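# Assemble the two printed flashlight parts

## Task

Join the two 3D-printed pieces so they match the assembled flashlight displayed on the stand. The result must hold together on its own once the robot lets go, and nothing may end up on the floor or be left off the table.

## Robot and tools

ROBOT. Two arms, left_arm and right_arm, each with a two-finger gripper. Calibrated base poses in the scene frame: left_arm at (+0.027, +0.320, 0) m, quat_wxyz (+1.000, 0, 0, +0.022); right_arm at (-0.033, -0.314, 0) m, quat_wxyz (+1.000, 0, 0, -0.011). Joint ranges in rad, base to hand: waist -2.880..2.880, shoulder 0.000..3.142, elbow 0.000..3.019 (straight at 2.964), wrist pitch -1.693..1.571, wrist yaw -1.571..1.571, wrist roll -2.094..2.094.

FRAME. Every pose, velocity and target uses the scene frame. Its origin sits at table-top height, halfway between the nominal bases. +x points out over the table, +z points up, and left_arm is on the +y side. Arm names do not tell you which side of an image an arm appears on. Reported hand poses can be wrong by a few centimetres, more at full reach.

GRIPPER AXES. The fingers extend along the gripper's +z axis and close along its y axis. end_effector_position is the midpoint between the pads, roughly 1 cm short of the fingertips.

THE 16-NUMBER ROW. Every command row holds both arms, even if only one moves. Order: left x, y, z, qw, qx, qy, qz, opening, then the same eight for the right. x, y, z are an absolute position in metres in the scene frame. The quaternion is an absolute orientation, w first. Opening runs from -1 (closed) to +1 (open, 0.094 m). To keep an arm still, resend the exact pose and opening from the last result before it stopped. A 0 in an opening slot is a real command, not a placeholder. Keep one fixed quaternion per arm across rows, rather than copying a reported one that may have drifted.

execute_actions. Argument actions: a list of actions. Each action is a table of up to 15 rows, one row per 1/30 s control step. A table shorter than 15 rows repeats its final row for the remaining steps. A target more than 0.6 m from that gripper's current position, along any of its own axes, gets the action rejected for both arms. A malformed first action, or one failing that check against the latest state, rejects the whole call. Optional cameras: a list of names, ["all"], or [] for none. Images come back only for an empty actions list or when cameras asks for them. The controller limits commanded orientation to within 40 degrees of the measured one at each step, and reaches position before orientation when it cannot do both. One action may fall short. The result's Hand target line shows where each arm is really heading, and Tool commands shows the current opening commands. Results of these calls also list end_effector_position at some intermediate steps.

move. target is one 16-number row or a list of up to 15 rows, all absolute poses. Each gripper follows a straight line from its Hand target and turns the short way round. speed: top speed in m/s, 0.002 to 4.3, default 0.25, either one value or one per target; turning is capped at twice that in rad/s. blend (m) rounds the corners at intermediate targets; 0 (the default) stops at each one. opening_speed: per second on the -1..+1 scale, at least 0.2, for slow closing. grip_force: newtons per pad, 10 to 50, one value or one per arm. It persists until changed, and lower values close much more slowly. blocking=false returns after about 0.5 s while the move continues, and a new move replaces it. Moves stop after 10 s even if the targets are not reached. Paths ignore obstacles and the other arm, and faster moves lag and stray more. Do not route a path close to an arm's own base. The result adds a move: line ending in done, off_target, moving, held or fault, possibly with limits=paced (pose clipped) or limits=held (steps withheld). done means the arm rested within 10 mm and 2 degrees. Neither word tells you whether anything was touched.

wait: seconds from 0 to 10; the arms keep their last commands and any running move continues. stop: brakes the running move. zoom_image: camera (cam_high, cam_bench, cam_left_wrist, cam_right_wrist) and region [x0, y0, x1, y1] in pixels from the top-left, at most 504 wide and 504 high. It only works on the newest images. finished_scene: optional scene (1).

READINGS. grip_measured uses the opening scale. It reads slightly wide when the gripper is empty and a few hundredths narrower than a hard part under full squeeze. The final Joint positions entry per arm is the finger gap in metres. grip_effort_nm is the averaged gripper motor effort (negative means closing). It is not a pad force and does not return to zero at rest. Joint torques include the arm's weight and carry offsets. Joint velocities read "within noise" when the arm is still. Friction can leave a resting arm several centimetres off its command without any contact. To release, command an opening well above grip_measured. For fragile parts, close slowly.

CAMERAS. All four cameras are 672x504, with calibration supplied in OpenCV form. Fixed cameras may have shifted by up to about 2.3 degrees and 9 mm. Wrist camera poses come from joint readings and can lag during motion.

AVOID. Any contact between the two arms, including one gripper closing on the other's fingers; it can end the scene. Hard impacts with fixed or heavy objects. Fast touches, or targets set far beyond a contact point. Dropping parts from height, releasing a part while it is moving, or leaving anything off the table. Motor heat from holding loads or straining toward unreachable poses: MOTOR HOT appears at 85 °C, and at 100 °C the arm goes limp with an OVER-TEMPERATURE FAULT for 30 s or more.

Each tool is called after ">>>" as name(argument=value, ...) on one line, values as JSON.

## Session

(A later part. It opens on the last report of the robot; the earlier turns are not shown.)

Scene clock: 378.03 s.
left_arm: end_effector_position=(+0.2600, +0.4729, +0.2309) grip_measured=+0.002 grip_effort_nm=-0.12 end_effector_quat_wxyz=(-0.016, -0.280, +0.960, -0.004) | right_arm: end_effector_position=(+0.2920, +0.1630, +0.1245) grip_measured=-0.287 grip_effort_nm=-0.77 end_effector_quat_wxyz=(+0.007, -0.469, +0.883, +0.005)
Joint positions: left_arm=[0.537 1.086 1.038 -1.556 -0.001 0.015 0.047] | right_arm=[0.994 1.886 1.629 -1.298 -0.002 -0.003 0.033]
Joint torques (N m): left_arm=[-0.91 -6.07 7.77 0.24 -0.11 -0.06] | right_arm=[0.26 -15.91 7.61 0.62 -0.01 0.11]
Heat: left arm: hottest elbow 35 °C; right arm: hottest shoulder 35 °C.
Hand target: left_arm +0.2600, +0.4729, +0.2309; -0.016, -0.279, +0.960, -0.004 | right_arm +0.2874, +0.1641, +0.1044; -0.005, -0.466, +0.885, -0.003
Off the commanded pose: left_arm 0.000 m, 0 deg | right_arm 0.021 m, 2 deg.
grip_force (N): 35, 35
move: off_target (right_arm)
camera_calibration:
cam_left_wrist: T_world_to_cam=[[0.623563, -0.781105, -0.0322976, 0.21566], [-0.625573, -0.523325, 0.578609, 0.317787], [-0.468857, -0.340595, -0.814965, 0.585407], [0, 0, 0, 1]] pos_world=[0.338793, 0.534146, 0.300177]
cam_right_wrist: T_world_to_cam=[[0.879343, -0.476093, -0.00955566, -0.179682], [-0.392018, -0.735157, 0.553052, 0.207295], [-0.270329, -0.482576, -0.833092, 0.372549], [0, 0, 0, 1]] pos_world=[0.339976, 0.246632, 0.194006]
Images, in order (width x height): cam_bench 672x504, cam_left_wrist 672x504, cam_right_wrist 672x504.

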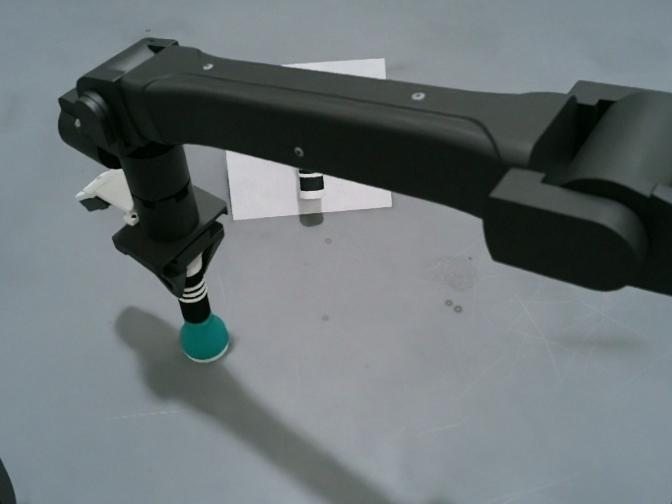

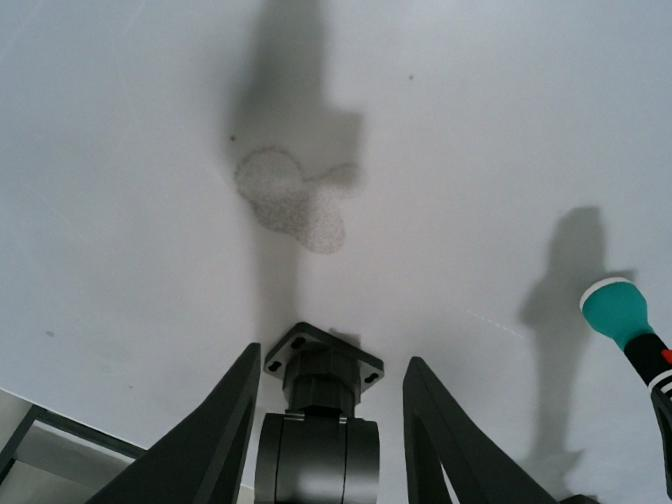

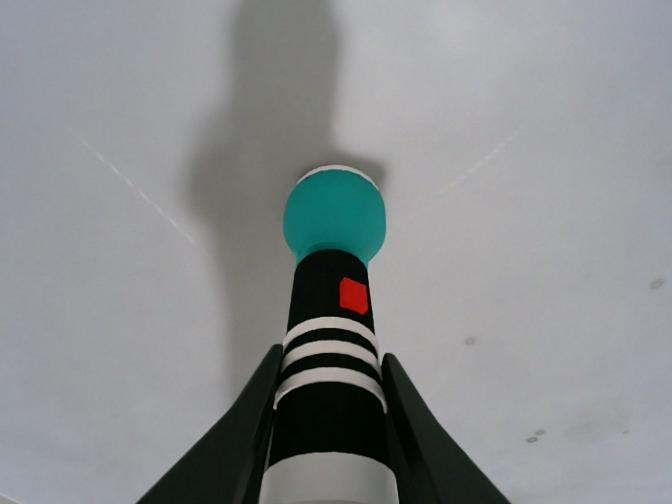

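>>> move(target=[0.26, 0.4729, 0.2309, -0.016, -0.279, 0.960, -0.004, 0, 0.2876, 0.1647, 0.092, -0.010, -0.466, 0.8847, -0.0052, -0.6], speed=0.05, cameras=["cam_right_wrist", "cam_bench", "cam_left_wrist"])

Scene clock: 393.13 s.
left_arm: end_effector_position=(+0.2600, +0.4729, +0.2309) grip_measured=+0.002 grip_effort_nm=-0.12 end_effector_quat_wxyz=(-0.016, -0.280, +0.960, -0.004) | right_arm: end_effector_position=(+0.2922, +0.1636, +0.1181) grip_measured=-0.287 grip_effort_nm=-0.77 end_effector_quat_wxyz=(+0.006, -0.468, +0.884, +0.004)
Joint positions: left_arm=[0.537 1.086 1.038 -1.556 -0.001 0.015 0.047] | right_arm=[0.995 1.893 1.623 -1.286 -0.002 -0.002 0.033]
Joint torques (N m): left_arm=[-0.79 -6.12 7.77 0.24 -0.1 -0.03] | right_arm=[0.32 -15.44 7.46 0.91 -0.02 0.14]
Heat: left arm: hottest elbow 35 °C; right arm: hottest shoulder 35 °C.
Hand target: left_arm +0.2600, +0.4729, +0.2309; -0.016, -0.279, +0.960, -0.004 | right_arm +0.2871, +0.1640, +0.0926; -0.010, -0.466, +0.885, -0.005
Off the commanded pose: left_arm 0.000 m, 0 deg | right_arm 0.027 m, 2 deg.
grip_force (N): 35, 35
move: off_target (right_arm)
camera_calibration:
cam_left_wrist: T_world_to_cam=[[0.623563, -0.781105, -0.0322976, 0.21566], [-0.625573, -0.523325, 0.578609, 0.317787], [-0.468857, -0.340595, -0.814965, 0.585407], [0, 0, 0, 1]] pos_world=[0.338793, 0.534146, 0.300177]
cam_right_wrist: T_world_to_cam=[[0.87913, -0.476481, -0.00978828, -0.179503], [-0.391611, -0.733943, 0.554949, 0.21094], [-0.271607, -0.48404, -0.831827, 0.36802], [0, 0, 0, 1]] pos_world=[0.34037, 0.247425, 0.187311]
Images, in order (width x height): cam_bench 672x504, cam_left_wrist 672x504, cam_right_wrist 672x504.

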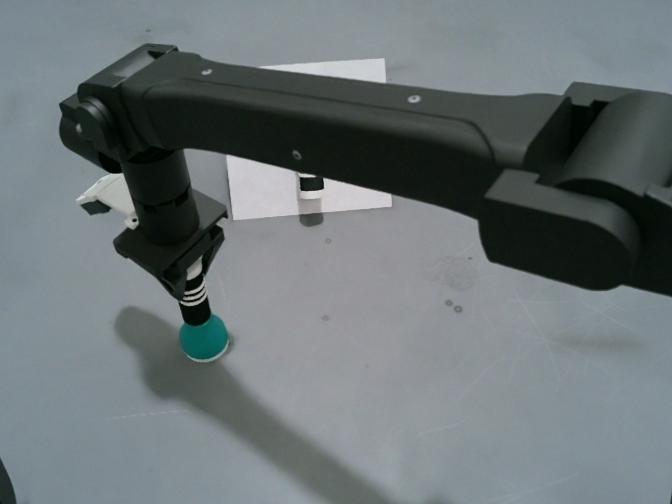

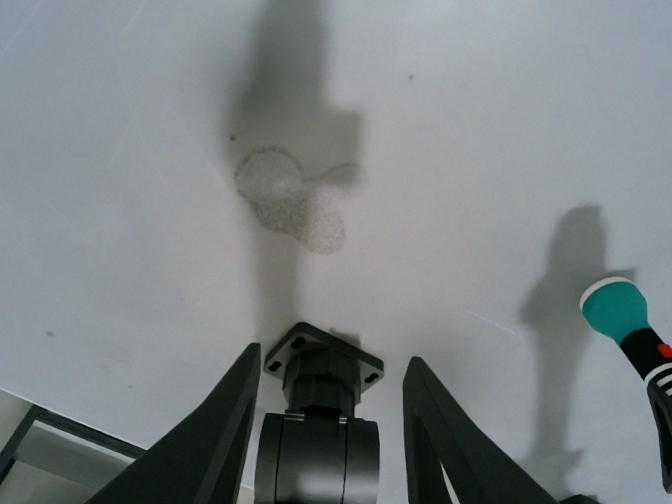

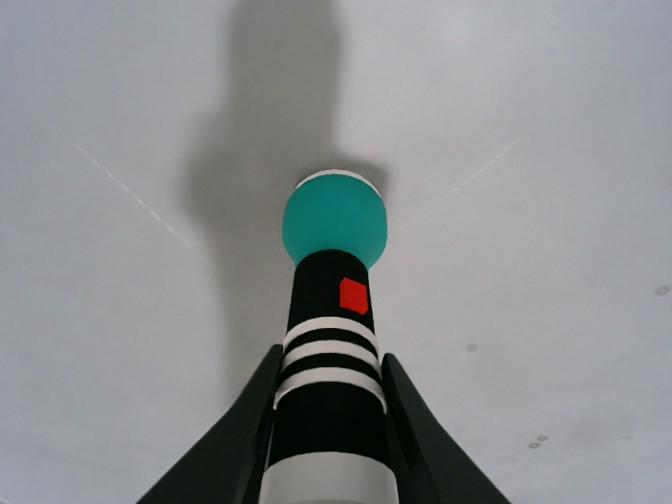

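>>> zoom_image(camera="cam_left_wrist", region=[560, 250, 672, 410])

>>> zoom_image(camera="cam_bench", region=[140, 240, 260, 380])

>>> zoom_image(camera="cam_right_wrist", region=[265, 140, 395, 310])

Scaled by 3.150 from the camera's 672x504 image, which has a finer 960x720 frame.

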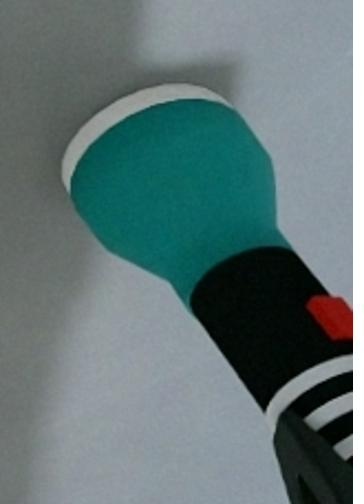

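Scaled by 3.600 from the camera's 672x504 image, which has a finer 960x720 frame.

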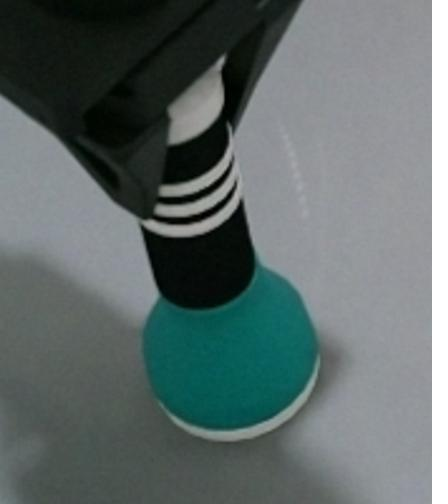

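Scaled by 2.965 from the camera's 672x504 image, which has a finer 960x720 frame.

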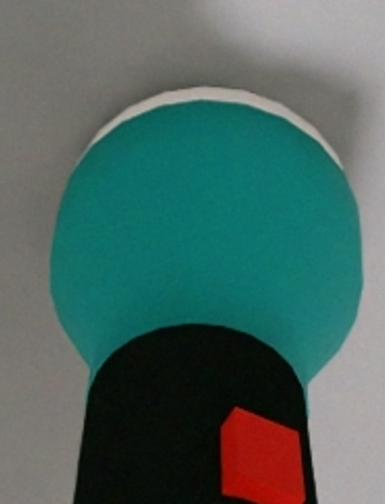

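>>> move(target=[0.26, 0.4729, 0.2309, -0.016, -0.279, 0.960, -0.004, 0, 0.2876, 0.1647, 0.080, -0.010, -0.466, 0.8847, -0.0052, -0.6], speed=0.05, cameras=["cam_right_wrist", "cam_bench", "cam_left_wrist"])

>>> zoom_image(camera="cam_left_wrist", region=[560, 250, 672, 410])

>>> zoom_image(camera="cam_right_wrist", region=[265, 140, 395, 310])

Scene clock: 405.00 s.
left_arm: end_effector_position=(+0.2600, +0.4729, +0.2309) grip_measured=+0.002 grip_effort_nm=-0.12 end_effector_quat_wxyz=(-0.016, -0.280, +0.960, -0.004) | right_arm: end_effector_position=(+0.2927, +0.1641, +0.1164) grip_measured=-0.287 grip_effort_nm=-0.76 end_effector_quat_wxyz=(+0.008, -0.468, +0.884, +0.005)
Joint positions: left_arm=[0.537 1.086 1.038 -1.556 -0.001 0.015 0.047] | right_arm=[0.995 1.893 1.618 -1.277 -0.002 -0.002 0.033]
Joint torques (N m): left_arm=[-0.85 -6.01 7.77 0.23 -0.12 -0.05] | right_arm=[0.26 -14.8 6.26 1.61 -0.02 0.12]
Heat: left arm: hottest elbow 35 °C; right arm: hottest shoulder 34 °C.
Hand target: left_arm +0.2600, +0.4729, +0.2309; -0.016, -0.279, +0.960, -0.004 | right_arm +0.2867, +0.1632, +0.0811; -0.010, -0.466, +0.885, -0.006
Off the commanded pose: left_arm 0.000 m, 0 deg | right_arm 0.037 m, 2 deg.
grip_force (N): 35, 35
move: off_target (right_arm)
camera_calibration:
cam_left_wrist: T_world_to_cam=[[0.623563, -0.781105, -0.0322976, 0.21566], [-0.625573, -0.523325, 0.578609, 0.317787], [-0.468857, -0.340595, -0.814965, 0.585407], [0, 0, 0, 1]] pos_world=[0.338793, 0.534146, 0.300177]
cam_right_wrist: T_world_to_cam=[[0.878956, -0.476819, -0.00895735, -0.179609], [-0.393517, -0.735753, 0.551191, 0.213649], [-0.269409, -0.480948, -0.834331, 0.366127], [0, 0, 0, 1]] pos_world=[0.340581, 0.247639, 0.186101]
Images, in order (width x height): cam_bench 672x504, cam_left_wrist 672x504, cam_right_wrist 672x504.

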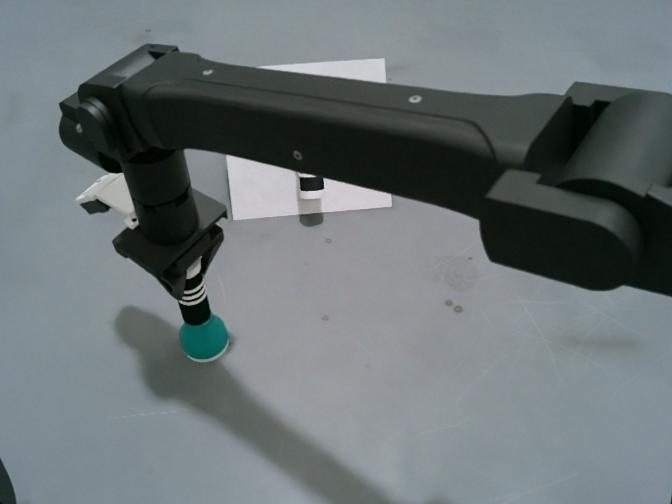

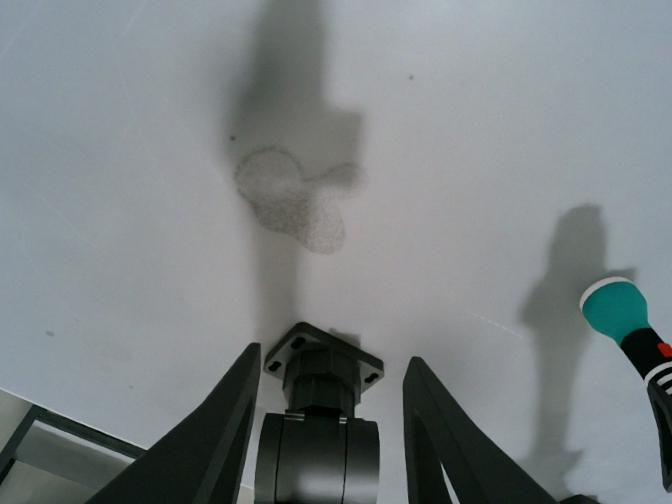

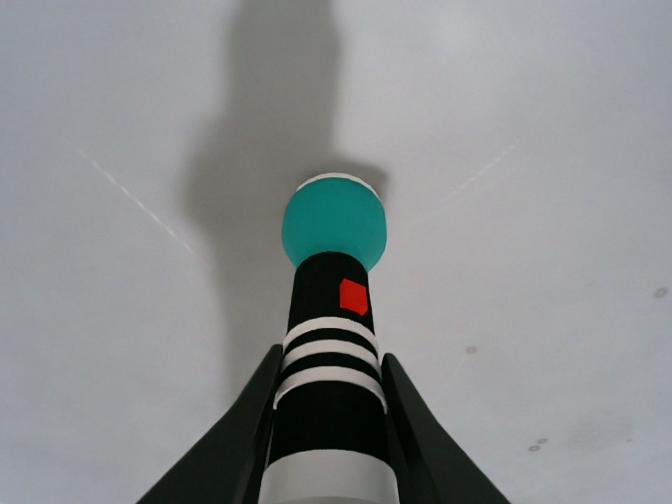

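Scaled by 3.150 from the camera's 672x504 image, which has a finer 960x720 frame.

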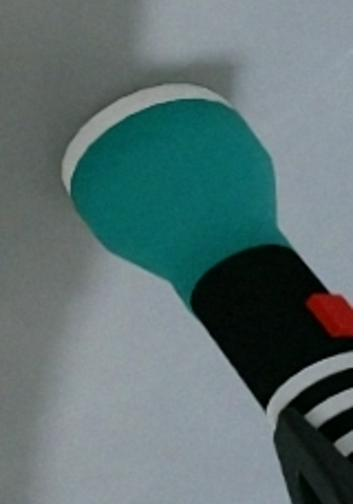

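Scaled by 2.965 from the camera's 672x504 image, which has a finer 960x720 frame.

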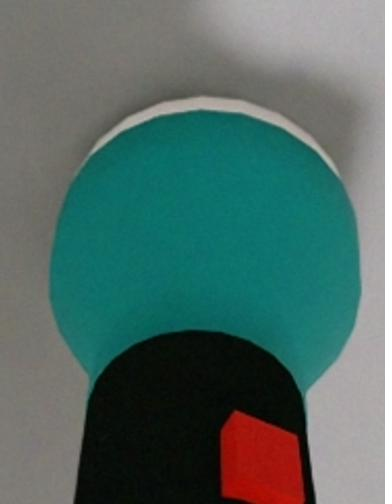

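>>> move(target=[[0.26, 0.4729, 0.2309, -0.016, -0.279, 0.960, -0.004, 0, 0.2925, 0.1640, 0.113, 0.008, -0.468, 0.884, 0.005, -0.6], [0.26, 0.4729, 0.2309, -0.016, -0.279, 0.960, -0.004, 0, 0.2925, 0.1640, 0.113, 0.008, -0.468, 0.884, 0.005, 0.7], [0.26, 0.4729, 0.2309, -0.016, -0.279, 0.960, -0.004, 0, 0.298, 0.172, 0.200, 0.008, -0.468, 0.884, 0.005, 0.7]], speed=[0.05, 0.05, 0.12], opening_speed=0.6, cameras=["all"])

Scene clock: 430.47 s.
left_arm: end_effector_position=(+0.2600, +0.4729, +0.2309) grip_measured=+0.002 grip_effort_nm=-0.12 end_effector_quat_wxyz=(-0.016, -0.280, +0.960, -0.004) | right_arm: end_effector_position=(+0.2921, +0.1634, +0.1850) grip_measured=+0.698 grip_effort_nm=0.08 end_effector_quat_wxyz=(-0.005, -0.468, +0.884, -0.002)
Joint positions: left_arm=[0.537 1.086 1.038 -1.556 -0.001 0.015 0.047] | right_arm=[0.995 1.875 1.774 -1.479 -0.002 -0.002 0.08]
Joint torques (N m): left_arm=[-0.73 -6.01 7.77 0.21 -0.11 -0.06] | right_arm=[-0.38 -17.38 12.45 -0.35 -0.07 0.01]
Heat: left arm: hottest elbow 35 °C; right arm: hottest shoulder 33 °C.
Hand target: left_arm +0.2600, +0.4729, +0.2309; -0.016, -0.279, +0.960, -0.004 | right_arm +0.2976, +0.1716, +0.1999; +0.008, -0.468, +0.884, +0.005
Off the commanded pose: left_arm 0.000 m, 0 deg | right_arm 0.018 m, 2 deg.
grip_force (N): 35, 35
move: off_target (right_arm)
camera_calibration:
cam_left_wrist: T_world_to_cam=[[0.623563, -0.781105, -0.0322976, 0.21566], [-0.625573, -0.523325, 0.578609, 0.317787], [-0.468857, -0.340595, -0.814965, 0.585407], [0, 0, 0, 1]] pos_world=[0.338793, 0.534146, 0.300177]
cam_right_wrist: T_world_to_cam=[[0.878809, -0.477027, -0.0118414, -0.178278], [-0.384535, -0.722671, 0.574352, 0.166001], [-0.282539, -0.500192, -0.818523, 0.426889], [0, 0, 0, 1]] pos_world=[0.341118, 0.248447, 0.251964]

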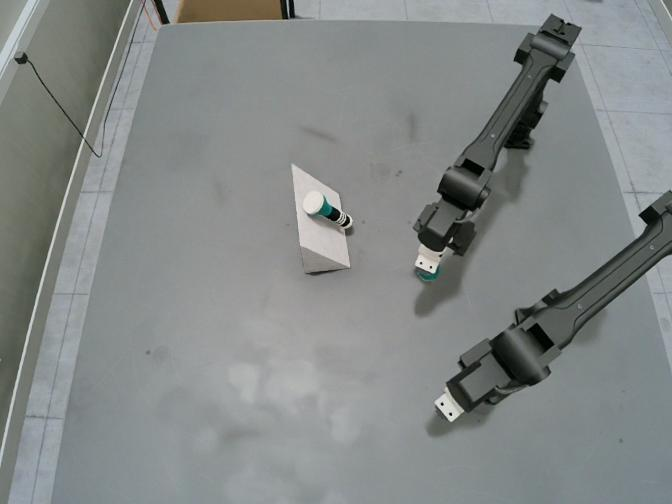

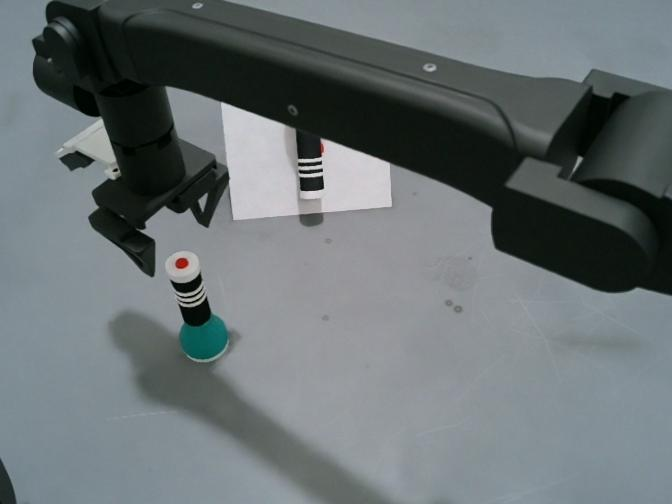

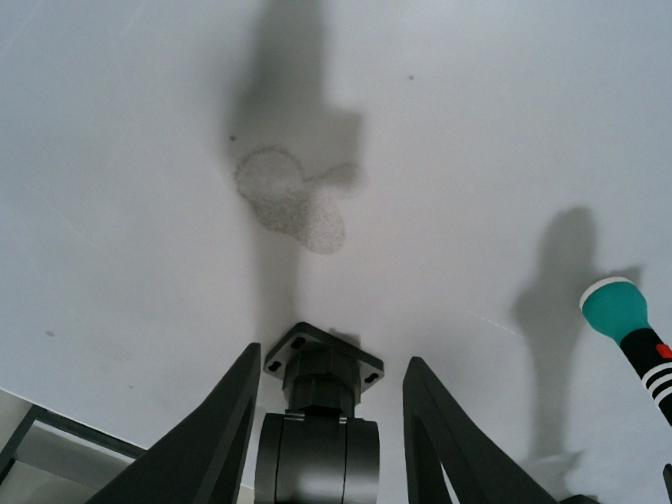

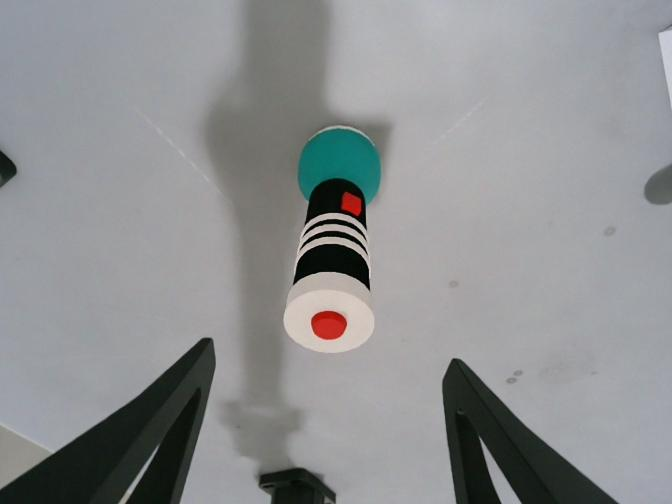

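>>> zoom_image(camera="cam_bench", region=[140, 240, 260, 380])

>>> zoom_image(camera="cam_right_wrist", region=[260, 100, 410, 370])

>>> zoom_image(camera="cam_left_wrist", region=[552, 260, 672, 420])

Scaled by 3.600 from the camera's 672x504 image, which has a finer 960x720 frame.

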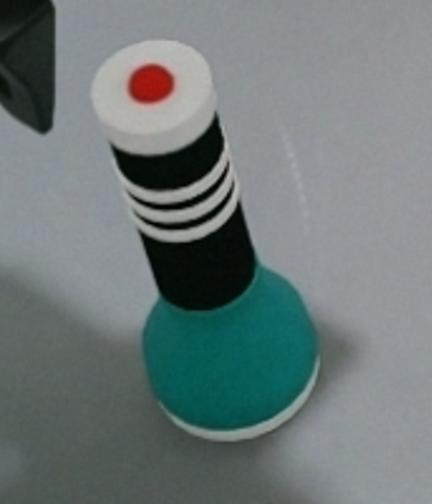

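Scaled by 1.867 from the camera's 672x504 image, which has a finer 960x720 frame.

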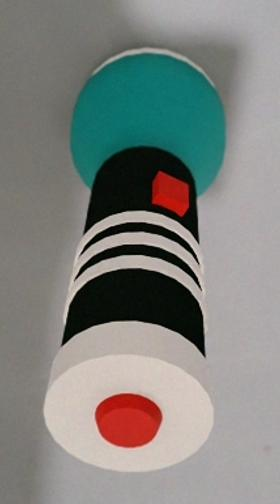

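Scaled by 3.150 from the camera's 672x504 image, which has a finer 960x720 frame.

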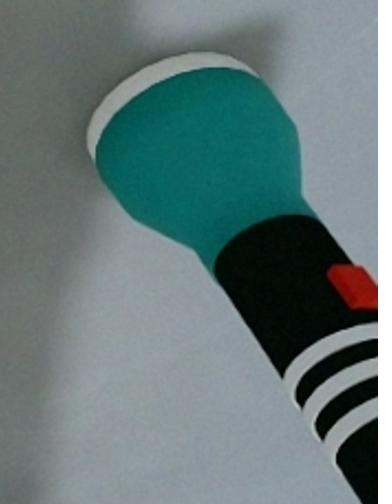

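>>> move(target=[0.26, 0.4729, 0.2309, -0.016, -0.279, 0.960, -0.004, 0, 0.280, 0.140, 0.27, 0.0, -0.468, 0.884, 0.0, 0.7], speed=0.2, cameras=["cam_bench", "cam_right_wrist"])

Scene clock: 445.33 s.
left_arm: end_effector_position=(+0.2600, +0.4729, +0.2309) grip_measured=+0.002 grip_effort_nm=-0.12 end_effector_quat_wxyz=(-0.016, -0.280, +0.960, -0.004) | right_arm: end_effector_position=(+0.2728, +0.1349, +0.2648) grip_measured=+0.698 grip_effort_nm=0.08 end_effector_quat_wxyz=(-0.004, -0.468, +0.884, -0.001)
Joint positions: left_arm=[0.537 1.086 1.038 -1.556 -0.001 0.015 0.047] | right_arm=[0.995 1.771 1.836 -1.643 -0.002 -0.002 0.08]
Joint torques (N m): left_arm=[-0.79 -6.01 7.77 0.23 -0.12 -0.06] | right_arm=[-0.91 -15.15 12.22 -0.38 -0.02 -0.05]
Heat: left arm: hottest elbow 35 °C; right arm: hottest elbow 36 °C.
Hand target: left_arm +0.2600, +0.4729, +0.2309; -0.016, -0.279, +0.960, -0.004 | right_arm +0.2798, +0.1398, +0.2701; +0.001, -0.468, +0.884, +0.000
Off the commanded pose: left_arm 0.000 m, 0 deg | right_arm 0.010 m, 0 deg.
grip_force (N): 35, 35
move: done
camera_calibration:
cam_right_wrist: T_world_to_cam=[[0.878839, -0.476978, -0.0115562, -0.17404], [-0.385272, -0.723741, 0.572507, 0.0929621], [-0.281437, -0.49869, -0.819818, 0.472412], [0, 0, 0, 1]] pos_world=[0.321723, 0.219854, 0.332059]
Images, in order (width x height): cam_bench 672x504, cam_right_wrist 672x504.

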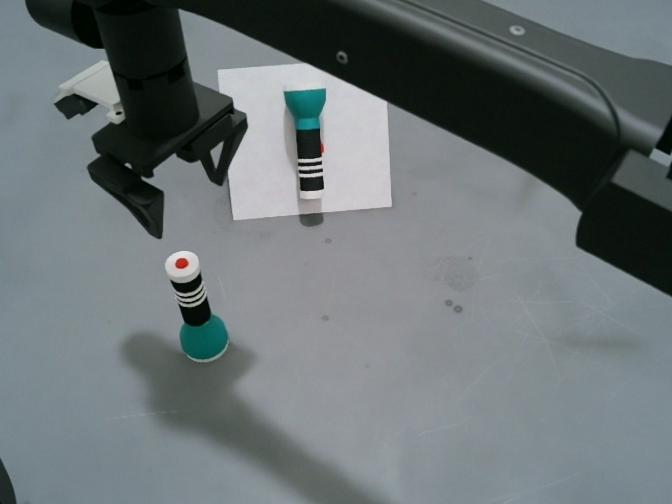

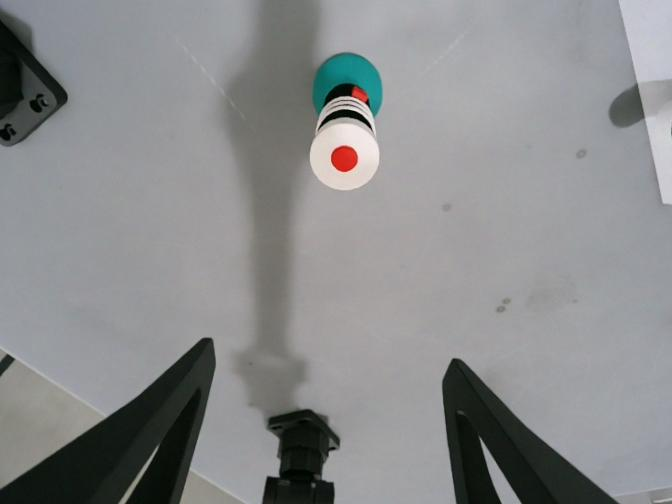

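>>> finished_scene(scene=1)

The scene is finished: the task was done.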